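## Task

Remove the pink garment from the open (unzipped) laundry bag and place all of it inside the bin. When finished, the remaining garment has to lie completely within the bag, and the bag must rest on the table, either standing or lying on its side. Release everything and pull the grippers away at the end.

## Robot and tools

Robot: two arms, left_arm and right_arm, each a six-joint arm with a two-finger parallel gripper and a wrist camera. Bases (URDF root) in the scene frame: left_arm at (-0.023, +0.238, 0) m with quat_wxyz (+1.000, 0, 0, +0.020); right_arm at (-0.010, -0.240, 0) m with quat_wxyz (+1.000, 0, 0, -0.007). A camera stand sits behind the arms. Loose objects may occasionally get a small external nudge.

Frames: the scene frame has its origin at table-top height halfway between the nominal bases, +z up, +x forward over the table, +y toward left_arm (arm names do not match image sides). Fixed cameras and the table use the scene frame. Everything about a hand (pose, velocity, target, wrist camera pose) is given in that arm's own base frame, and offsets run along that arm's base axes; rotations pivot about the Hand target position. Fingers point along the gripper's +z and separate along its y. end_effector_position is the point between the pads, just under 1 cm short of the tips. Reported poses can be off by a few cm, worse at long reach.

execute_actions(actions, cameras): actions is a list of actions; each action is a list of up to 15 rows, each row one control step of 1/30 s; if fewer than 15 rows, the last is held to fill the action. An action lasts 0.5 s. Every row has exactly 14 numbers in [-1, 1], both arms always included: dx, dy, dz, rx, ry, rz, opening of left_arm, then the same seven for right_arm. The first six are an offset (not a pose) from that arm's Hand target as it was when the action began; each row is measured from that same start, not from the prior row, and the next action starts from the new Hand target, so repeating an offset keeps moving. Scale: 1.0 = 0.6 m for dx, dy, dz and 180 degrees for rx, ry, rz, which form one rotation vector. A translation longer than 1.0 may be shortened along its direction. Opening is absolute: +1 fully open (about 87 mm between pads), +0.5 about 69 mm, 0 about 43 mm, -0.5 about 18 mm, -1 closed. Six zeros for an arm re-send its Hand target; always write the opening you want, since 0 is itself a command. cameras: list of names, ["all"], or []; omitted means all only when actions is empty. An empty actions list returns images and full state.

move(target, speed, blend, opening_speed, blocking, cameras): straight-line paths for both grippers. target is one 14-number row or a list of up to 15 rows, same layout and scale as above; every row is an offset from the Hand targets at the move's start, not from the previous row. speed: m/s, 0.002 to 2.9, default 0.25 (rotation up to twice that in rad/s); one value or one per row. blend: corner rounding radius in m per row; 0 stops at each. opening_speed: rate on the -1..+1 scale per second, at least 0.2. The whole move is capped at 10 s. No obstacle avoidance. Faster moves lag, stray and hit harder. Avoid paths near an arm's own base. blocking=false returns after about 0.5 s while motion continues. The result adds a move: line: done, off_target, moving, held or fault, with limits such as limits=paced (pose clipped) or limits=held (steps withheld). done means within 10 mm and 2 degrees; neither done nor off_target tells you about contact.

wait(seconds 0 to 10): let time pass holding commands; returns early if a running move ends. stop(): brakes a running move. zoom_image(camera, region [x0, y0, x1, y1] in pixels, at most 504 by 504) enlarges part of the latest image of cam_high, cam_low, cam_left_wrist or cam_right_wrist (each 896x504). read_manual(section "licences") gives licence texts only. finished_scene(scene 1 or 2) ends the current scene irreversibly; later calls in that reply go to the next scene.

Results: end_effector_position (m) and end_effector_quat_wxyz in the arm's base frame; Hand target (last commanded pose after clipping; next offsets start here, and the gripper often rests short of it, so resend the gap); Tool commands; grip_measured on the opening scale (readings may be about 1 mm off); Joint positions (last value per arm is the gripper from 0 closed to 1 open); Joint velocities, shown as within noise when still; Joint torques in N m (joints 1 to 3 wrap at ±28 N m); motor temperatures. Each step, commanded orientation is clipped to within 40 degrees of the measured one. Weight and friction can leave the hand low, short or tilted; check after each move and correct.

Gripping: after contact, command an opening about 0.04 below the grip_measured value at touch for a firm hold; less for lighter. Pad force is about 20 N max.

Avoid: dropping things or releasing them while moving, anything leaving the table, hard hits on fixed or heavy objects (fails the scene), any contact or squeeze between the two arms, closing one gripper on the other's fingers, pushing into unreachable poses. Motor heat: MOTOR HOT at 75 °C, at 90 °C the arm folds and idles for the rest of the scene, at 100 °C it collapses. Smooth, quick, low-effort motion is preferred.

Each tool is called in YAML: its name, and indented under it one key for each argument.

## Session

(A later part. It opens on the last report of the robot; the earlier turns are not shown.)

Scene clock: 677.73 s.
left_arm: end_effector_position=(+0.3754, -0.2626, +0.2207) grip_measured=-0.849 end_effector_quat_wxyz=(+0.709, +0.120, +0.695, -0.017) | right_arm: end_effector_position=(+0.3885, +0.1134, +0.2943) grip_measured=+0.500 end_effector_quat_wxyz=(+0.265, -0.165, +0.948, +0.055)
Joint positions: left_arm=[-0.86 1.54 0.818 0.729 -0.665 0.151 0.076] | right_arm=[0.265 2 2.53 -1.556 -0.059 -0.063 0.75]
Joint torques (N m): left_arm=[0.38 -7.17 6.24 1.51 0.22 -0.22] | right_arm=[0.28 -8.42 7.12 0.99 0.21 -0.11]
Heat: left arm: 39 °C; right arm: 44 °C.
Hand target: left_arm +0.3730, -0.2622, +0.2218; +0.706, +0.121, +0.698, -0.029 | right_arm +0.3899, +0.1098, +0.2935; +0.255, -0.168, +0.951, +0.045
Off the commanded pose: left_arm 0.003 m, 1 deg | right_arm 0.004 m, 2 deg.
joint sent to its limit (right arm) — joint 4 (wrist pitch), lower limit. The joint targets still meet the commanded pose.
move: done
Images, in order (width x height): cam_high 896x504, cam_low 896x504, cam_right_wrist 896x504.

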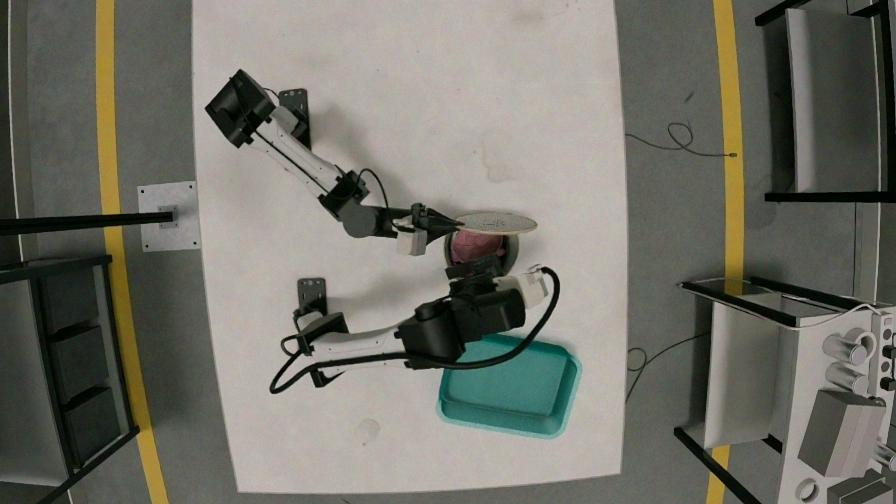

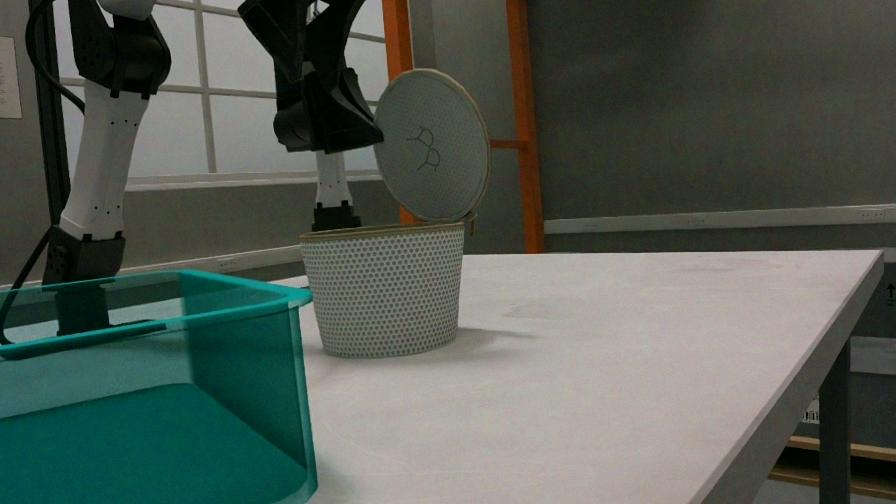

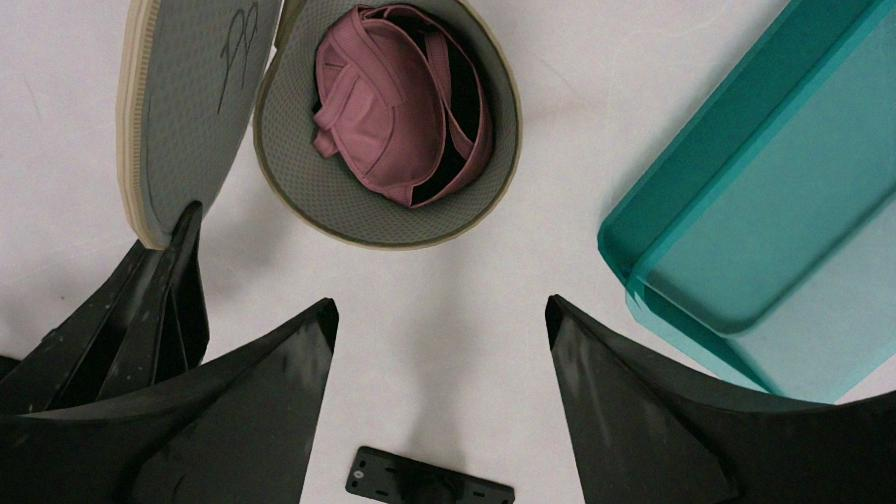

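zoom_image:
  camera: "cam_right_wrist"
  region: [240, 0, 540, 260]

Scaled by 1.680 from the camera's 896x504 image, which has a finer 1280x720 frame.

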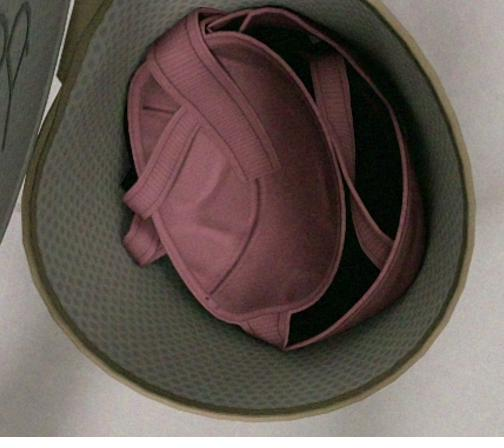

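move:
  target:
    - [0,0,0,0,0,0,-1,0.072,0.038,-0.13,0,0,0,-0.3]
    - [0,0,0,0,0,0,-1,0.072,0.038,-0.28,0,0,0,-0.3]
  speed: 0.2
  blend: 0.02
  cameras: ["cam_right_wrist","cam_left_wrist","cam_low"]

zoom_image:
  camera: "cam_right_wrist"
  region: [200, 100, 700, 380]

Scene clock: 703.00 s.
left_arm: end_effector_position=(+0.3753, -0.2630, +0.2207) grip_measured=-0.849 end_effector_quat_wxyz=(+0.709, +0.120, +0.695, -0.018) | right_arm: end_effector_position=(+0.4319, +0.1327, +0.1141) grip_measured=-0.300 end_effector_quat_wxyz=(+0.237, -0.173, +0.955, +0.049)
Joint positions: left_arm=[-0.86 1.54 0.818 0.729 -0.663 0.15 0.076] | right_arm=[0.286 1.958 1.702 -0.828 -0.044 -0.06 0.35]
Joint torques (N m): left_arm=[0.4 -7.17 6.26 1.51 0.2 -0.22] | right_arm=[0.59 -13.86 6.04 1.16 0.2 0.08]
Motor temperatures (°C): left_arm=[21 33 36 38 18 20 20] | right_arm=[19 42 43 27 21 22 20]
Heat: left arm: 38 °C; right arm: 43 °C.
Hand target: left_arm +0.3730, -0.2622, +0.2219; +0.706, +0.121, +0.698, -0.029 | right_arm +0.4332, +0.1325, +0.1255; +0.255, -0.167, +0.951, +0.045
Off the commanded pose: left_arm 0.003 m, 1 deg | right_arm 0.011 m, 2 deg.
move: off_target (right_arm)
Images, in order (width x height): cam_low 896x504, cam_left_wrist 896x504, cam_right_wrist 896x504.

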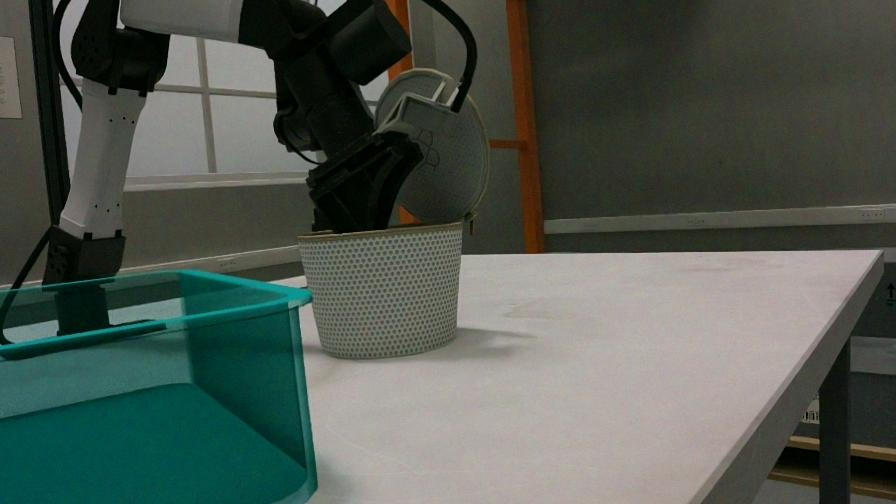

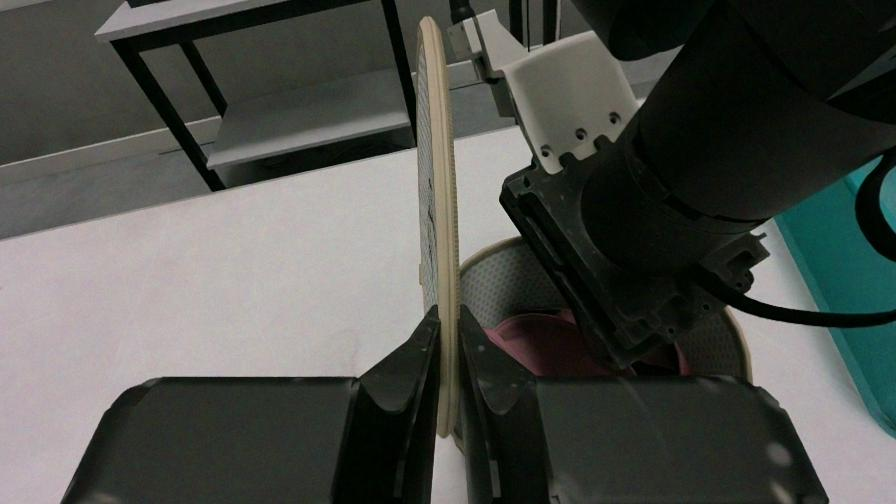

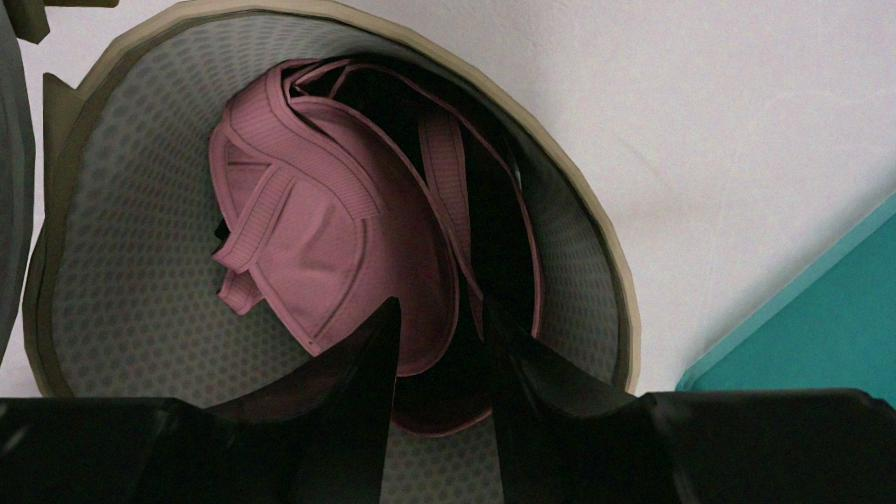

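Scaled by 1.008 from the camera's 896x504 image, which has a finer 1280x720 frame.

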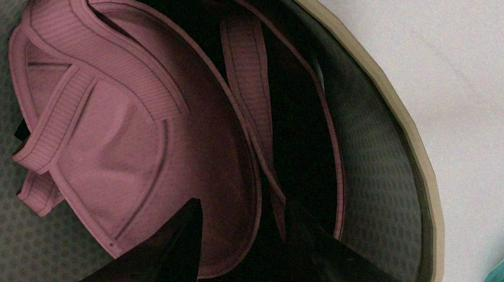

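move:
  target:
    - [0,0,0,0,0,0,-1,0.0,0.0,-0.075,0,0,0,-0.3]
    - [0,0,0,0,0,0,-1,0.0,0.0,-0.075,0,0,0,-1]
  speed: 0.1
  opening_speed: 1
  cameras: ["cam_right_wrist","cam_left_wrist"]

Scene clock: 709.43 s.
left_arm: end_effector_position=(+0.3752, -0.2634, +0.2206) grip_measured=-0.849 end_effector_quat_wxyz=(+0.709, +0.121, +0.695, -0.019) | right_arm: end_effector_position=(+0.4321, +0.1325, +0.0764) grip_measured=-0.877 end_effector_quat_wxyz=(+0.246, -0.172, +0.953, +0.049)
Joint positions: left_arm=[-0.86 1.54 0.818 0.729 -0.661 0.148 0.076] | right_arm=[0.286 1.956 1.543 -0.653 -0.043 -0.06 0.062]
Joint torques (N m): left_arm=[0.39 -7.16 6.23 1.51 0.18 -0.2] | right_arm=[0.44 -12.26 5.96 1.22 0.19 0.07]
Heat: left arm: 38 °C; right arm: 44 °C.
Hand target: left_arm +0.3730, -0.2622, +0.2218; +0.706, +0.121, +0.698, -0.029 | right_arm +0.4331, +0.1325, +0.0805; +0.255, -0.168, +0.951, +0.045
Off the commanded pose: left_arm 0.003 m, 1 deg | right_arm 0.004 m, 1 deg.
move: done
Images, in order (width x height): cam_left_wrist 896x504, cam_right_wrist 896x504.

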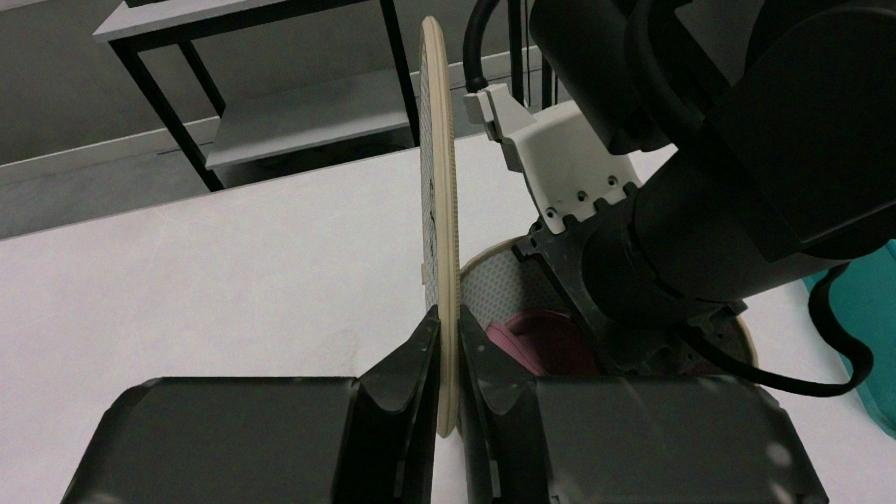

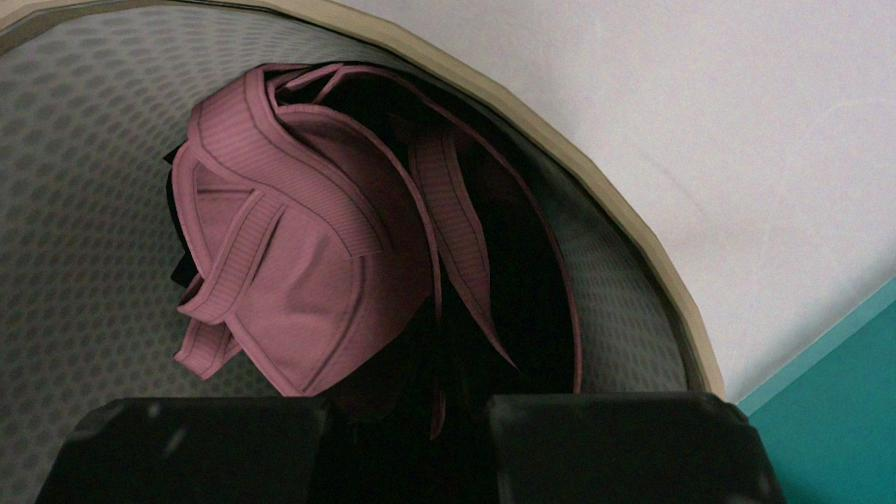

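move:
  target:
    - [0,0,0,0,0,0,-1,0.0,0.0,0.2,0,0,0,-1]
    - [0,0,0,0,0,0,-1,-0.075,-0.05,0.38,0,0,0,-1]
  speed: 0.15
  blend: 0.03
  cameras: ["all"]

Scene clock: 715.53 s.
left_arm: end_effector_position=(+0.3752, -0.2637, +0.2204) grip_measured=-0.849 end_effector_quat_wxyz=(+0.708, +0.121, +0.695, -0.020) | right_arm: end_effector_position=(+0.3909, +0.1034, +0.3026) grip_measured=-0.877 end_effector_quat_wxyz=(+0.279, -0.162, +0.946, +0.044)
Joint positions: left_arm=[-0.86 1.54 0.818 0.728 -0.659 0.147 0.076] | right_arm=[0.248 1.995 2.554 -1.559 -0.042 -0.078 0.062]
Joint torques (N m): left_arm=[0.38 -7.17 6.26 1.52 0.16 -0.19] | right_arm=[0.01 -10.17 6.48 1.07 -0.01 -0.11]
Heat: left arm: 38 °C; right arm: 44 °C.
Hand target: left_arm +0.3730, -0.2622, +0.2219; +0.706, +0.121, +0.698, -0.029 | right_arm +0.3881, +0.1024, +0.3084; +0.255, -0.168, +0.951, +0.045
Off the commanded pose: left_arm 0.003 m, 1 deg | right_arm 0.007 m, 3 deg.
joint sent to its limit (right arm) — joint 4 (wrist pitch), lower limit. The joint targets are off in orientation, not in position.
move: off_target (right_arm)

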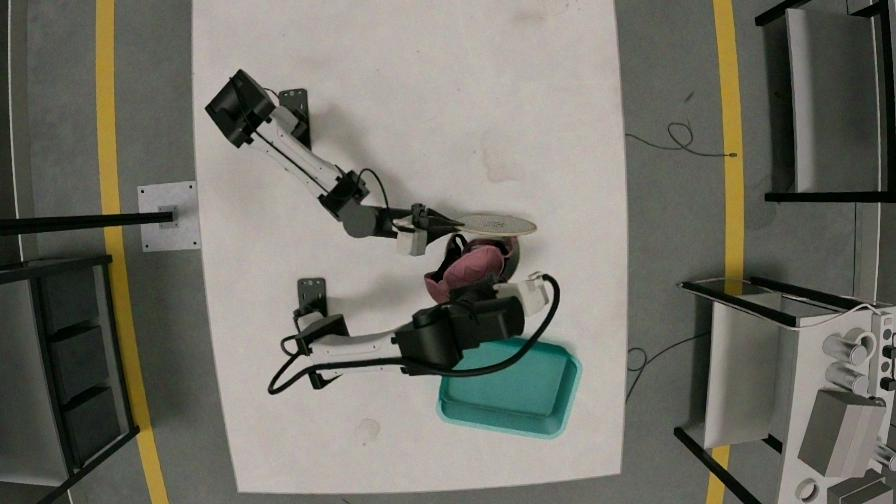

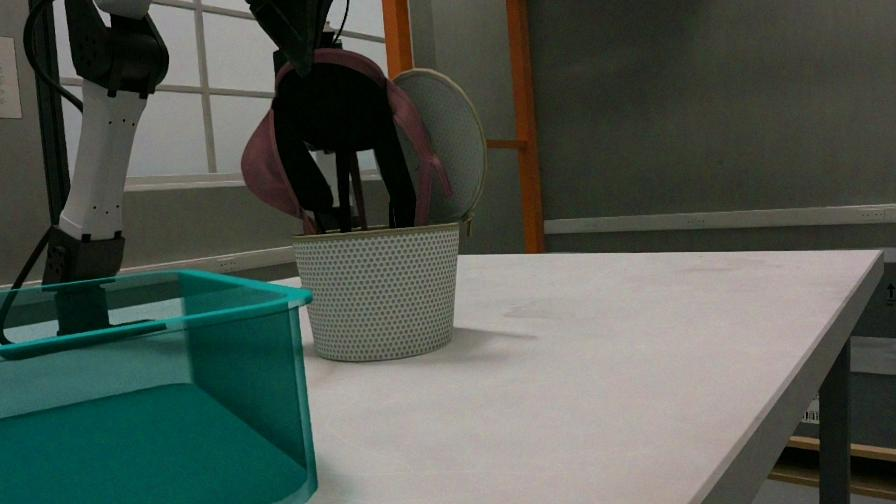

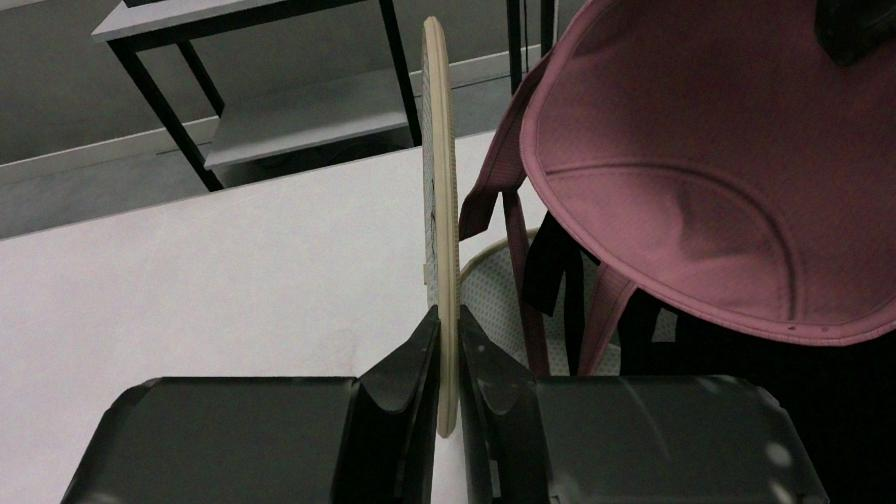

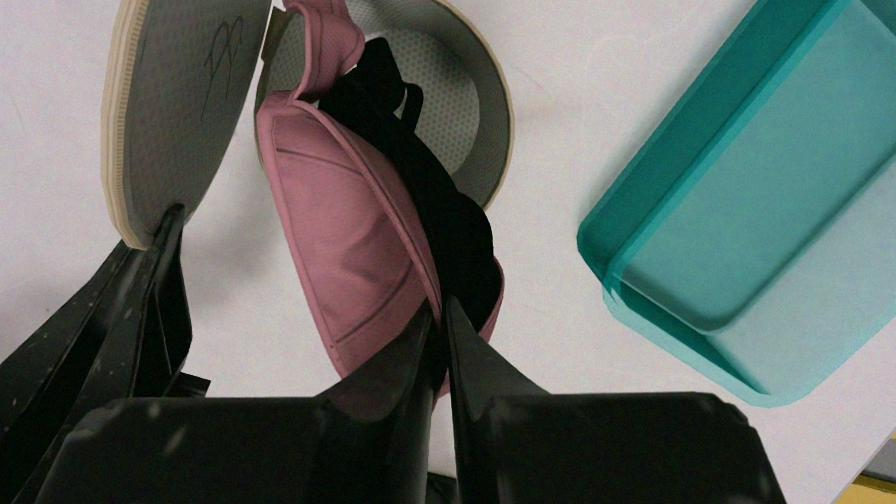

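move:
  target:
    - [0,0,0,0,0,0,-1,0.075,0.055,-0.18,0,0,0,-1]
    - [0,0,0,0,0,0,-1,0.075,0.055,-0.35,0,0,0,-1]
    - [0,0,0,0,0,0,-1,0.075,0.055,-0.35,0,0,0,-0.2]
    - [0,0,0,0,0,0,-1,0.01,0.015,0.0,0,0,0,-0.2]
  speed: 0.18
  blend: [0.03,0,0,0]
  opening_speed: 1
  cameras: ["cam_right_wrist","cam_left_wrist"]

zoom_image:
  camera: "cam_right_wrist"
  region: [230, 0, 530, 260]

Scene clock: 725.87 s.
left_arm: end_effector_position=(+0.3750, -0.2643, +0.2201) grip_measured=-0.849 end_effector_quat_wxyz=(+0.708, +0.122, +0.695, -0.022) | right_arm: end_effector_position=(+0.3945, +0.1129, +0.3123) grip_measured=-0.200 end_effector_quat_wxyz=(+0.299, -0.162, +0.939, +0.048)
Joint positions: left_arm=[-0.86 1.54 0.818 0.726 -0.656 0.145 0.076] | right_arm=[0.27 2.007 2.603 -1.552 -0.035 -0.06 0.4]
Joint torques (N m): left_arm=[0.4 -7.16 6.26 1.53 0.12 -0.17] | right_arm=[-0.1 -8.16 6.05 1.12 0 -0.12]
Heat: left arm: 37 °C; right arm: 46 °C.
Hand target: left_arm +0.3730, -0.2622, +0.2219; +0.706, +0.121, +0.698, -0.029 | right_arm +0.3942, +0.1114, +0.3085; +0.255, -0.168, +0.951, +0.045
Off the commanded pose: left_arm 0.003 m, 1 deg | right_arm 0.004 m, 5 deg.
joint sent to its limit (right arm) — joint 4 (wrist pitch), lower limit. The joint targets are off in orientation, not in position.
move: off_target (right_arm); target 3's new opening was sent with right_arm's hand 0.012 m and 3 deg from that target
Images, in order (width x height): cam_left_wrist 896x504, cam_right_wrist 896x504.

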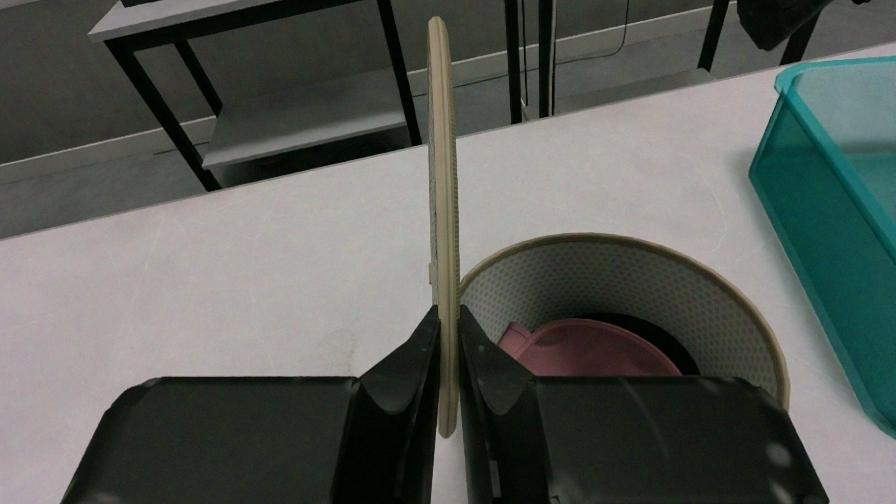

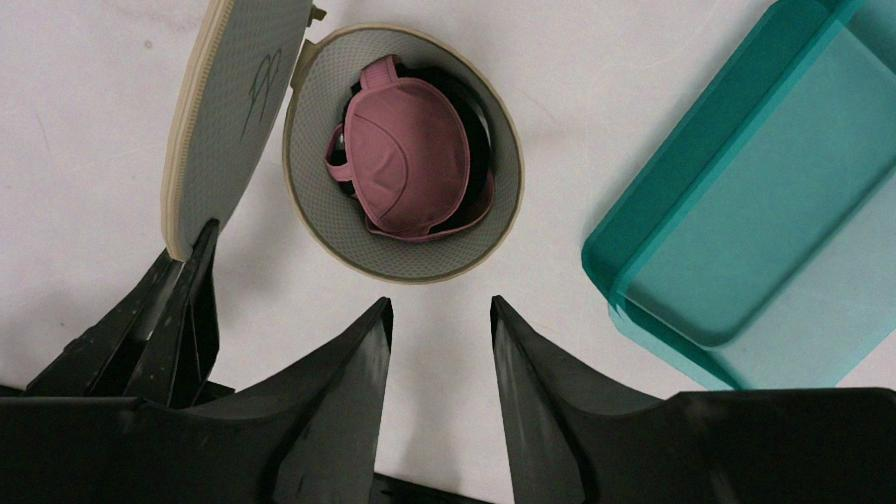

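Scaled by 1.680 from the camera's 896x504 image, which has a finer 1280x720 frame.

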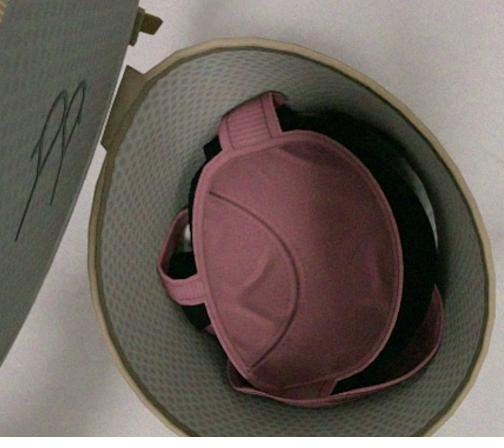

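move:
  target:
    - [0,0,0,0,0,0,-1,-0.007,0.033,-0.1,0.039,0.084,-0.244,-0.3]
    - [0,0,0,0,0,0,-1,-0.037,0.06,-0.255,0.078,0.168,-0.488,-0.3]
  speed: 0.3
  blend: 0.02
  cameras: ["cam_right_wrist","cam_low","cam_high"]

zoom_image:
  camera: "cam_right_wrist"
  region: [200, 60, 700, 400]

Scene clock: 763.90 s.
left_arm: end_effector_position=(+0.3750, -0.2643, +0.2201) grip_measured=-0.849 end_effector_quat_wxyz=(+0.708, +0.122, +0.695, -0.022) | right_arm: end_effector_position=(+0.3756, +0.1476, +0.1617) grip_measured=-0.300 end_effector_quat_wxyz=(+0.021, +0.568, +0.823, +0.014)
Joint positions: left_arm=[-0.86 1.54 0.818 0.726 -0.656 0.145 0.076] | right_arm=[0.278 2.087 2.122 -1.557 0.015 1.486 0.35]
Joint torques (N m): left_arm=[0.4 -7.17 6.27 1.54 0.12 -0.16] | right_arm=[-0.13 -9.8 5.16 0.11 0.01 0.1]
Heat: left arm: 37 °C; right arm: 42 °C.
Hand target: left_arm +0.3730, -0.2622, +0.2219; +0.706, +0.121, +0.698, -0.029 | right_arm +0.3720, +0.1474, +0.1554; -0.001, +0.574, +0.819, -0.001
Off the commanded pose: left_arm 0.003 m, 1 deg | right_arm 0.007 m, 3 deg.
joint sent to its limit (right arm) — joint 4 (wrist pitch), lower limit. The joint targets still meet the commanded pose.
move: off_target (right_arm)
Images, in order (width x height): cam_high 896x504, cam_low 896x504, cam_right_wrist 896x504.

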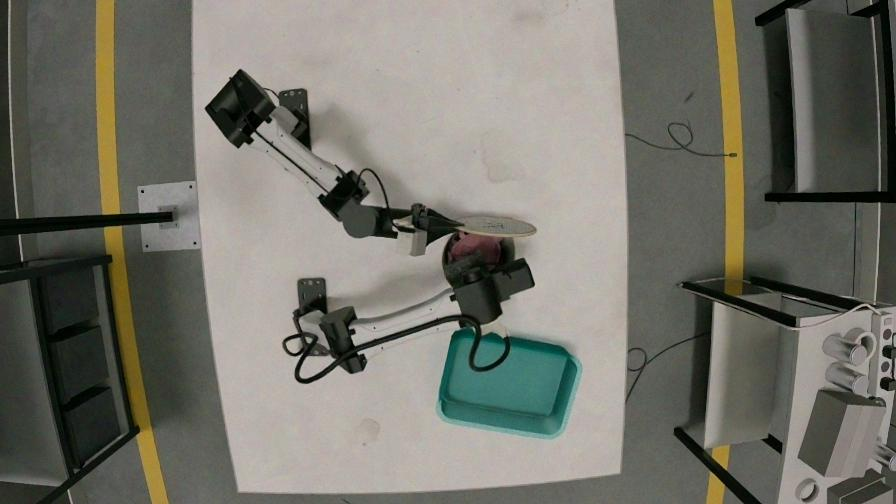

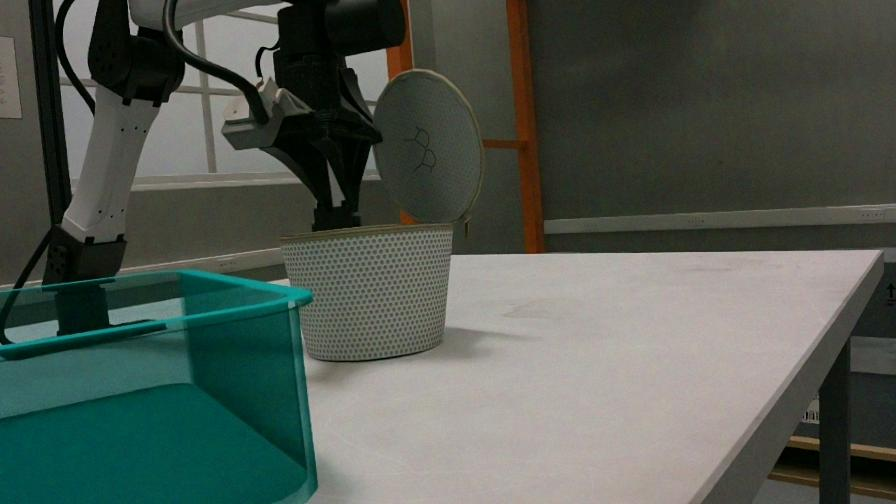

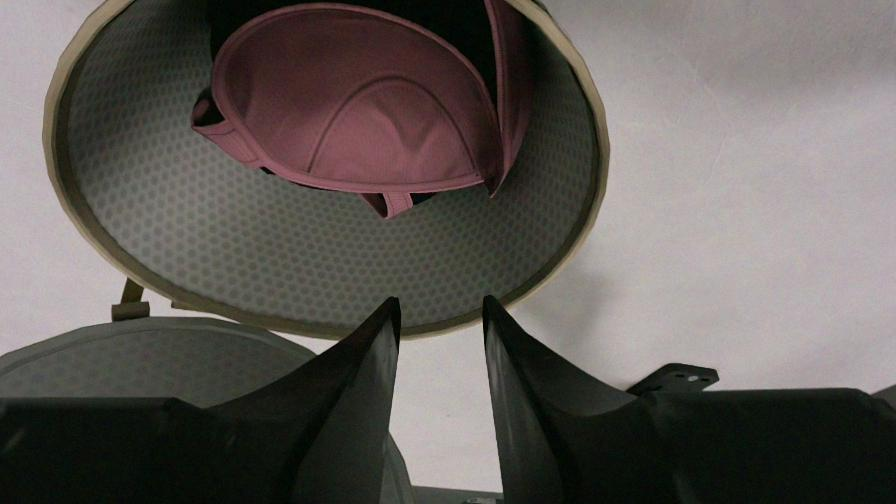

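Scaled by 1.008 from the camera's 896x504 image, which has a finer 1280x720 frame.

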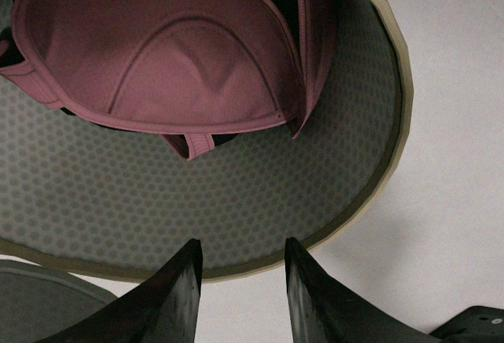

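move:
  target:
    - [0,0,0,0,0,0,-1,-0.014,-0.016,-0.03,0,0,0,-0.4]
    - [0,0,0,0,0,0,-1,-0.018,-0.016,-0.12,0,0,0,-0.4]
  speed: 0.12
  blend: 0.01
  cameras: ["cam_right_wrist","cam_low","cam_left_wrist"]

zoom_image:
  camera: "cam_right_wrist"
  region: [250, 60, 650, 400]

Scene clock: 784.20 s.
left_arm: end_effector_position=(+0.3749, -0.2646, +0.2201) grip_measured=-0.849 end_effector_quat_wxyz=(+0.708, +0.122, +0.695, -0.023) | right_arm: end_effector_position=(+0.3602, +0.1361, +0.0764) grip_measured=-0.400 end_effector_quat_wxyz=(-0.005, +0.576, +0.817, -0.017)
Joint positions: left_arm=[-0.86 1.54 0.818 0.726 -0.654 0.144 0.076] | right_arm=[0.259 2.057 1.735 -1.282 0.014 1.487 0.3]
Joint torques (N m): left_arm=[0.39 -7.19 6.27 1.54 0.11 -0.16] | right_arm=[0.08 -13.35 4.83 0.26 0.03 -0.07]
Heat: left arm: 36 °C; right arm: 45 °C.
Hand target: left_arm +0.3730, -0.2622, +0.2219; +0.706, +0.121, +0.698, -0.029 | right_arm +0.3612, +0.1379, +0.0834; -0.001, +0.574, +0.819, -0.001
Off the commanded pose: left_arm 0.004 m, 1 deg | right_arm 0.007 m, 2 deg.
move: done
Images, in order (width x height): cam_low 896x504, cam_left_wrist 896x504, cam_right_wrist 896x504.

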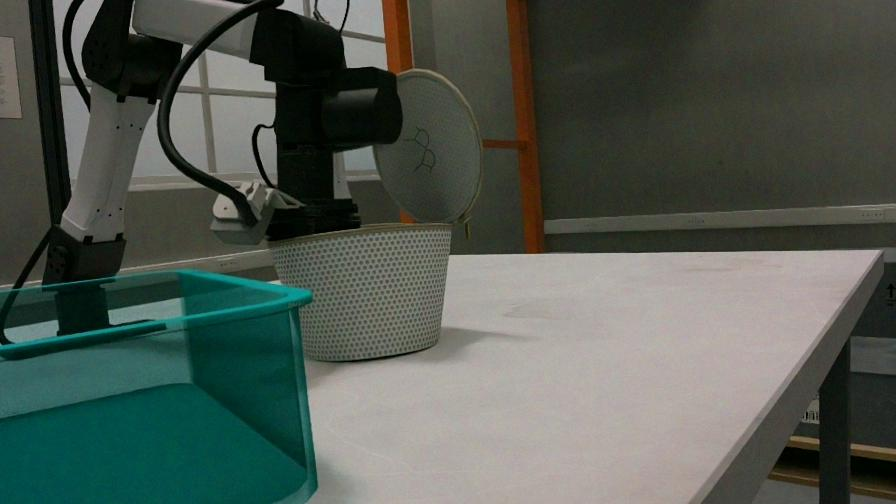

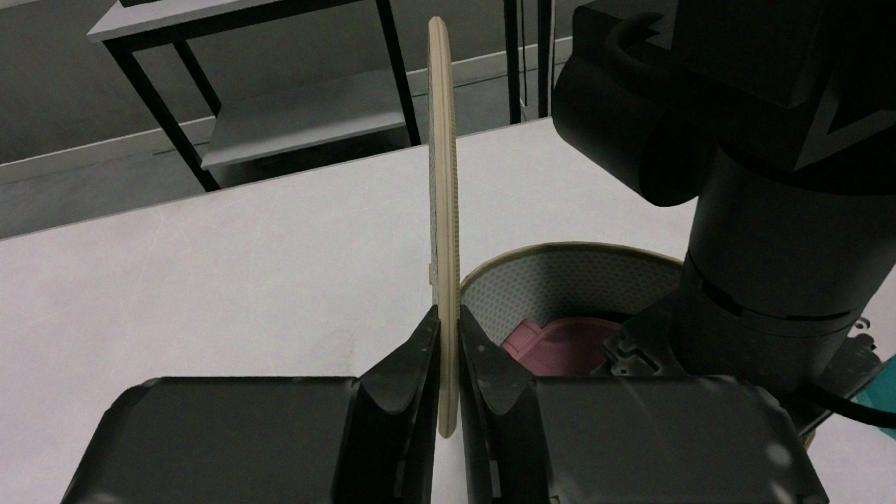

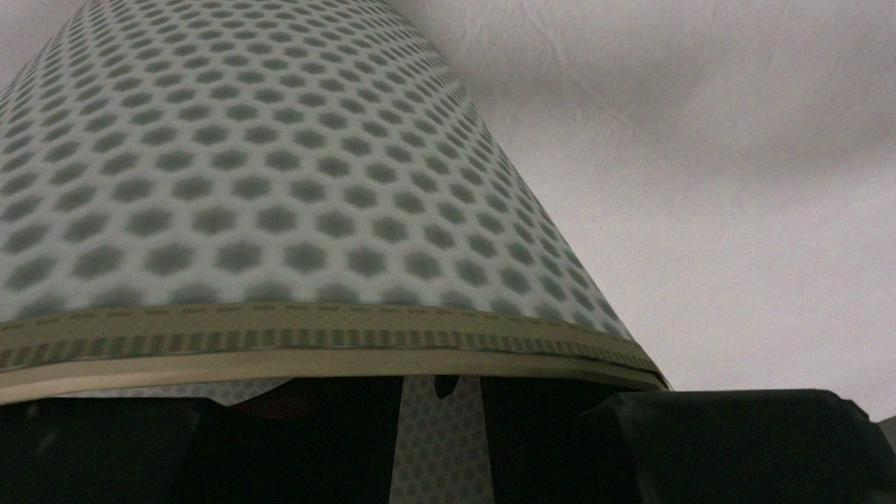

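Scaled by 1.260 from the camera's 896x504 image, which has a finer 1280x720 frame.

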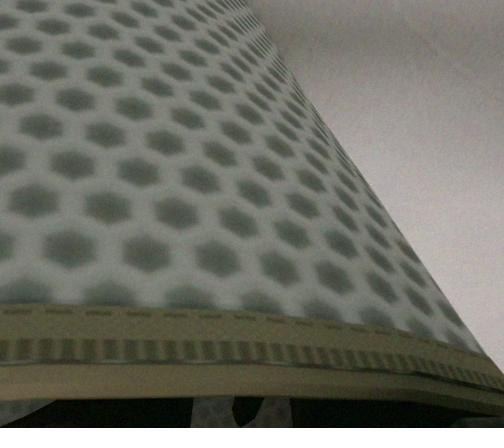

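move:
  target:
    - [0,0,0,0,0,0,-1,0.01,0.0,0.0,0,0,0,-0.4]
    - [0,0,0,0,0,0,-1,0.01,0.0,0.0,0,0,0,-1]
    - [0,0,0,0,0,0,-1,0.0,0.0,0.2,0,0,0,-1]
  speed: 0.12
  opening_speed: 1
  cameras: ["cam_right_wrist","cam_low","cam_left_wrist"]

Scene clock: 791.03 s.
left_arm: end_effector_position=(+0.3749, -0.2646, +0.2201) grip_measured=-0.849 end_effector_quat_wxyz=(+0.708, +0.122, +0.695, -0.023) | right_arm: end_effector_position=(+0.3630, +0.1371, +0.1869) grip_measured=-0.858 end_effector_quat_wxyz=(+0.033, +0.577, +0.815, +0.036)
Joint positions: left_arm=[-0.86 1.54 0.818 0.726 -0.654 0.144 0.076] | right_arm=[0.256 1.984 2.069 -1.558 0.004 1.487 0.071]
Joint torques (N m): left_arm=[0.39 -7.19 6.27 1.53 0.11 -0.17] | right_arm=[-0.12 -12.57 7.75 0.19 -0.05 -0.06]
Heat: left arm: 36 °C; right arm: 45 °C.
Hand target: left_arm +0.3730, -0.2622, +0.2219; +0.706, +0.121, +0.698, -0.029 | right_arm +0.3611, +0.1380, +0.2034; -0.001, +0.574, +0.819, -0.001
Off the commanded pose: left_arm 0.004 m, 1 deg | right_arm 0.017 m, 6 deg.
joint sent to its limit (right arm) — joint 4 (wrist pitch), lower limit. The joint targets are off in orientation, not in position.
move: off_target (right_arm)
Images, in order (width x height): cam_low 896x504, cam_left_wrist 896x504, cam_right_wrist 896x504.

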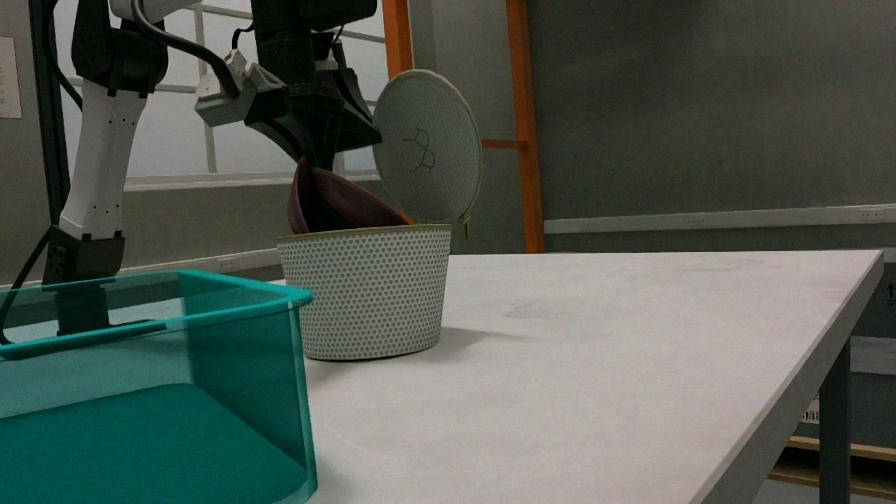

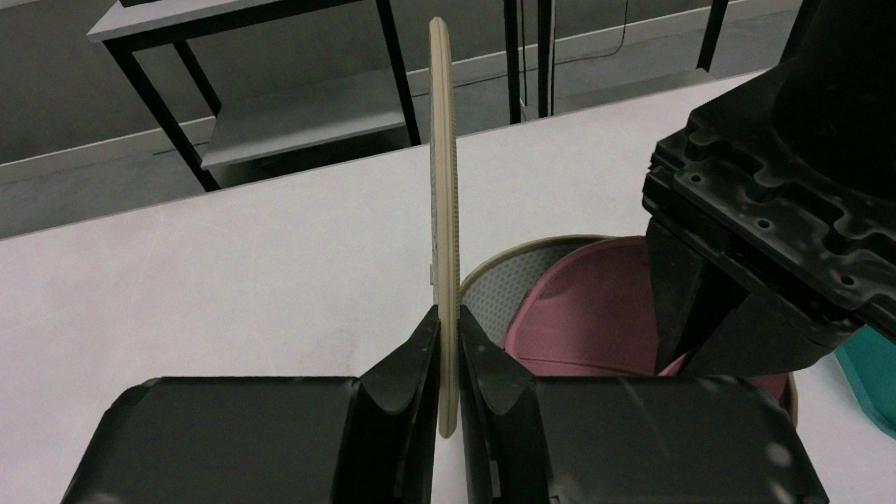

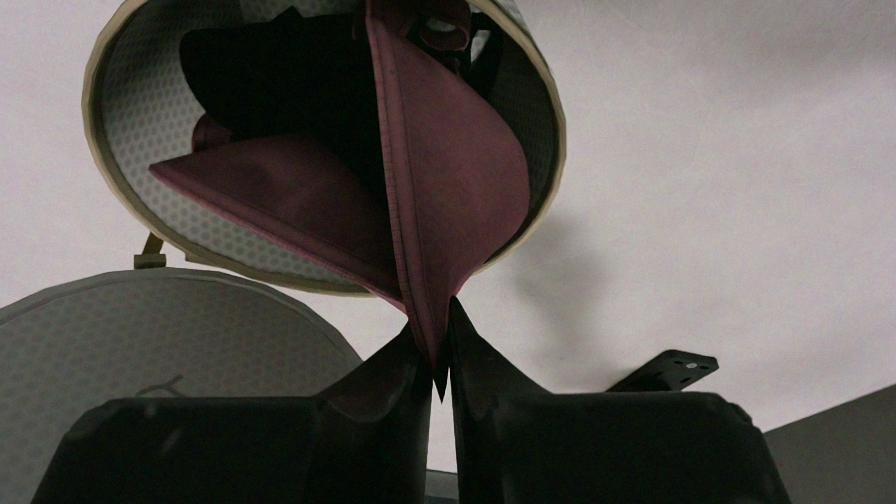

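move:
  target:
    - [0,0,0,0,0,0,-1,0.0,0.0,0.08,0.03,-0.08,0,-1]
    - [0,0,0,0,0,0,-1,0.0,-0.02,0.23,0.0755,-0.209,0,-1]
  speed: 0.2
  blend: 0.02
  cameras: ["all"]

Scene clock: 799.37 s.
left_arm: end_effector_position=(+0.3749, -0.2646, +0.2201) grip_measured=-0.849 end_effector_quat_wxyz=(+0.708, +0.122, +0.695, -0.023) | right_arm: end_effector_position=(+0.3619, +0.1247, +0.3326) grip_measured=-0.867 end_effector_quat_wxyz=(+0.188, +0.548, +0.772, +0.262)
Joint positions: left_arm=[-0.86 1.54 0.818 0.726 -0.654 0.144 0.076] | right_arm=[0.183 1.623 2.037 -1.334 -0.089 1.448 0.066]
Joint torques (N m): left_arm=[0.4 -7.17 6.28 1.53 0.11 -0.16] | right_arm=[-0.05 -8.59 5.18 1.47 -0.07 -0.14]
Heat: left arm: 36 °C; right arm: 46 °C.
Hand target: left_arm +0.3730, -0.2621, +0.2219; +0.706, +0.121, +0.698, -0.029 | right_arm +0.3611, +0.1259, +0.3415; +0.196, +0.540, +0.770, +0.279
Off the commanded pose: left_arm 0.004 m, 1 deg | right_arm 0.009 m, 2 deg.
move: done

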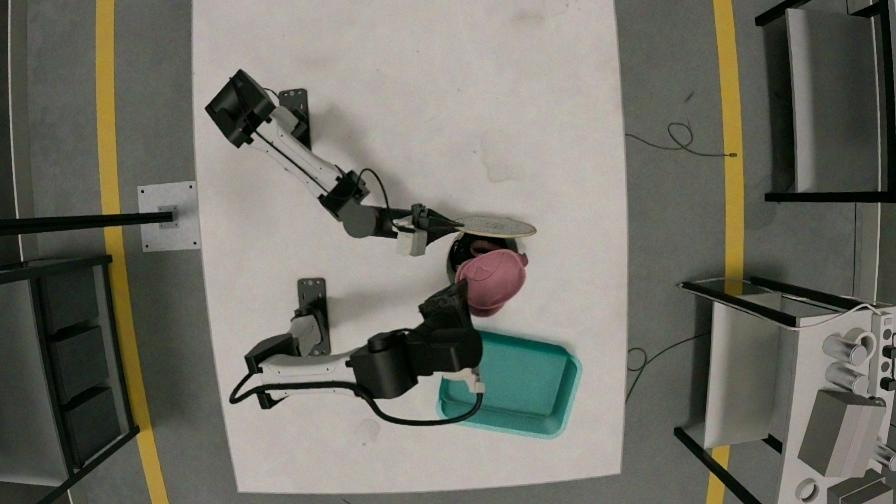

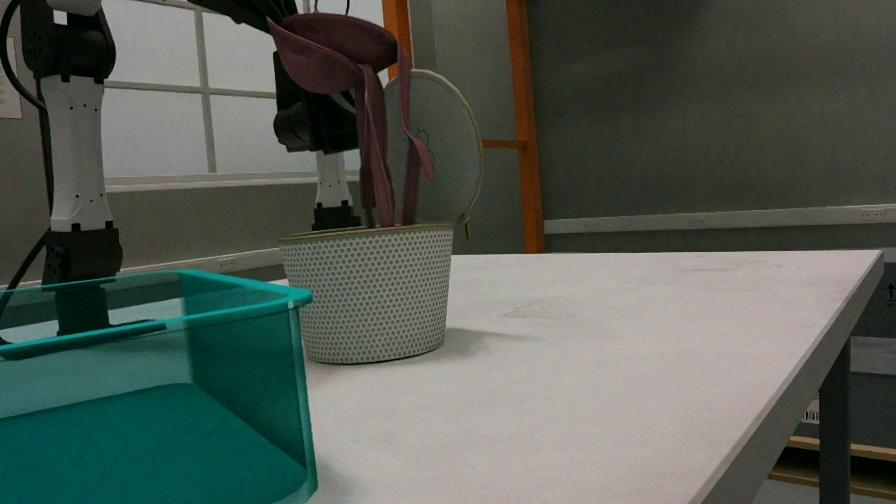

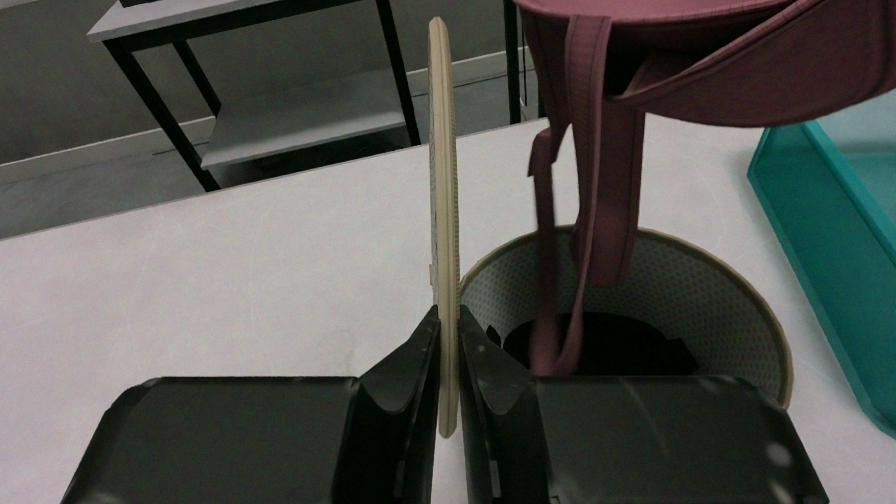

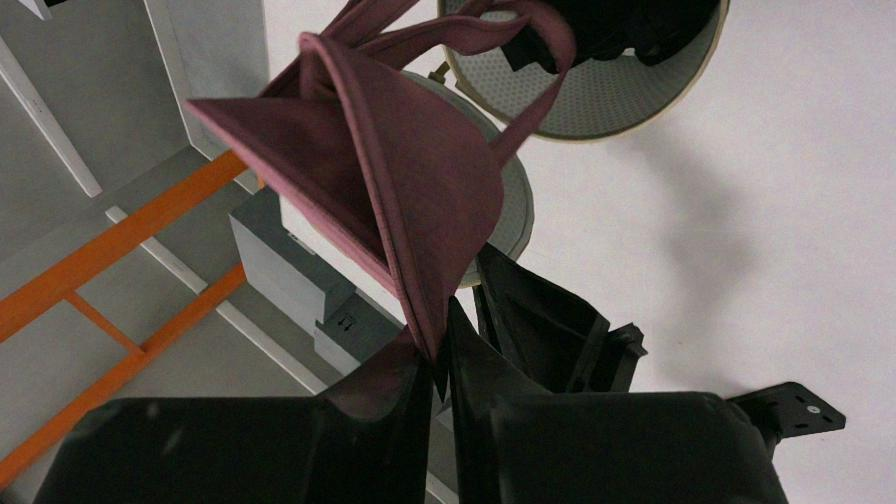

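move:
  target: [0,0,0,0,0,0,-1,-0.02,-0.03,0.14,0.047,-0.131,0,-1]
  speed: 0.25
  cameras: ["cam_right_wrist","cam_low","cam_left_wrist"]

Scene clock: 808.13 s.
left_arm: end_effector_position=(+0.3749, -0.2646, +0.2201) grip_measured=-0.849 end_effector_quat_wxyz=(+0.708, +0.122, +0.695, -0.023) | right_arm: end_effector_position=(+0.3502, +0.1069, +0.4173) grip_measured=-0.867 end_effector_quat_wxyz=(+0.304, +0.490, +0.698, +0.424)
Joint positions: left_arm=[-0.86 1.54 0.818 0.726 -0.654 0.144 0.076] | right_arm=[0.074 1.335 1.792 -0.943 -0.233 1.44 0.066]
Joint torques (N m): left_arm=[0.38 -7.19 6.27 1.53 0.1 -0.16] | right_arm=[-0.08 -5.39 5.45 1.92 -0.13 0]
Heat: left arm: 36 °C; right arm: 45 °C.
Hand target: left_arm +0.3730, -0.2621, +0.2219; +0.706, +0.121, +0.698, -0.029 | right_arm +0.3491, +0.1080, +0.4254; +0.309, +0.484, +0.691, +0.439
Off the commanded pose: left_arm 0.004 m, 1 deg | right_arm 0.008 m, 2 deg.
move: done
Images, in order (width x height): cam_low 896x504, cam_left_wrist 896x504, cam_right_wrist 896x504.

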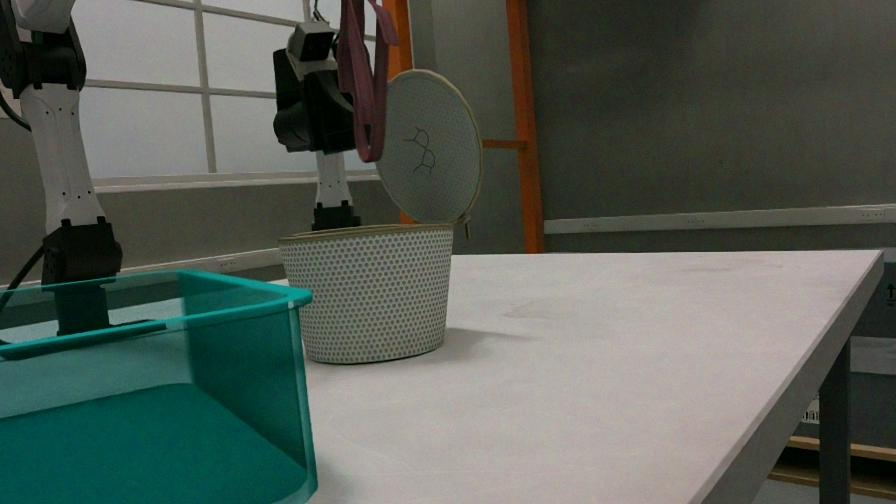

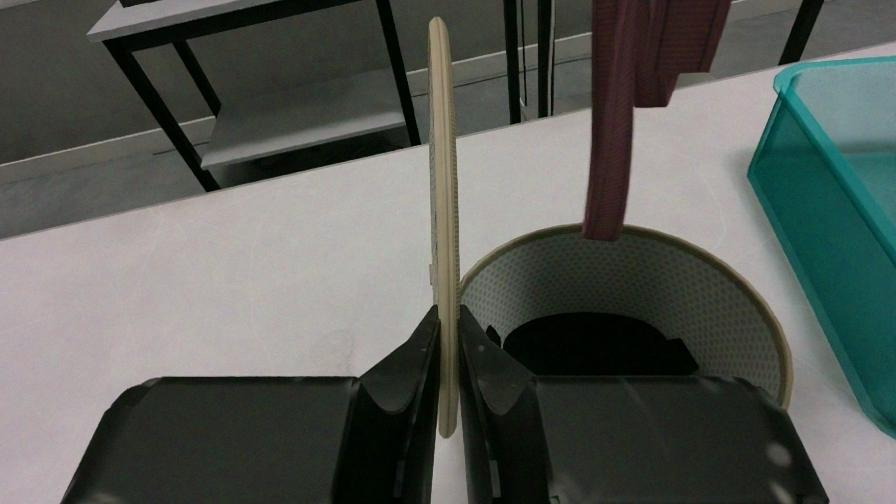

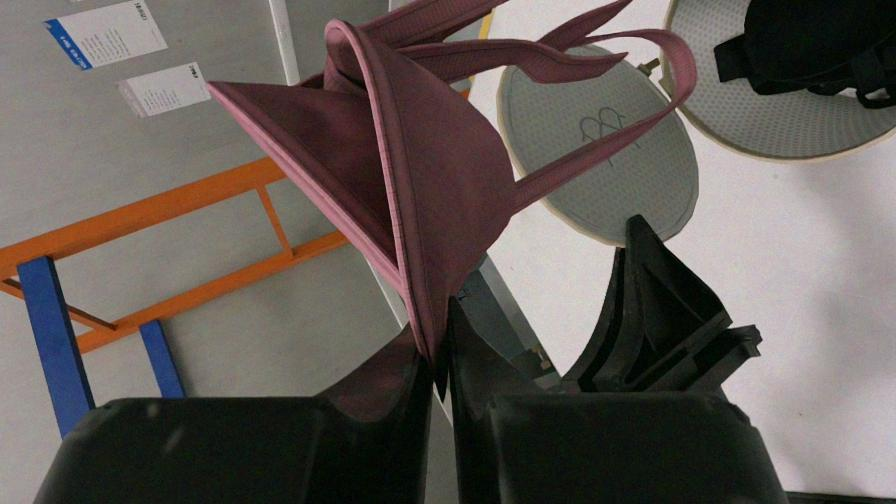

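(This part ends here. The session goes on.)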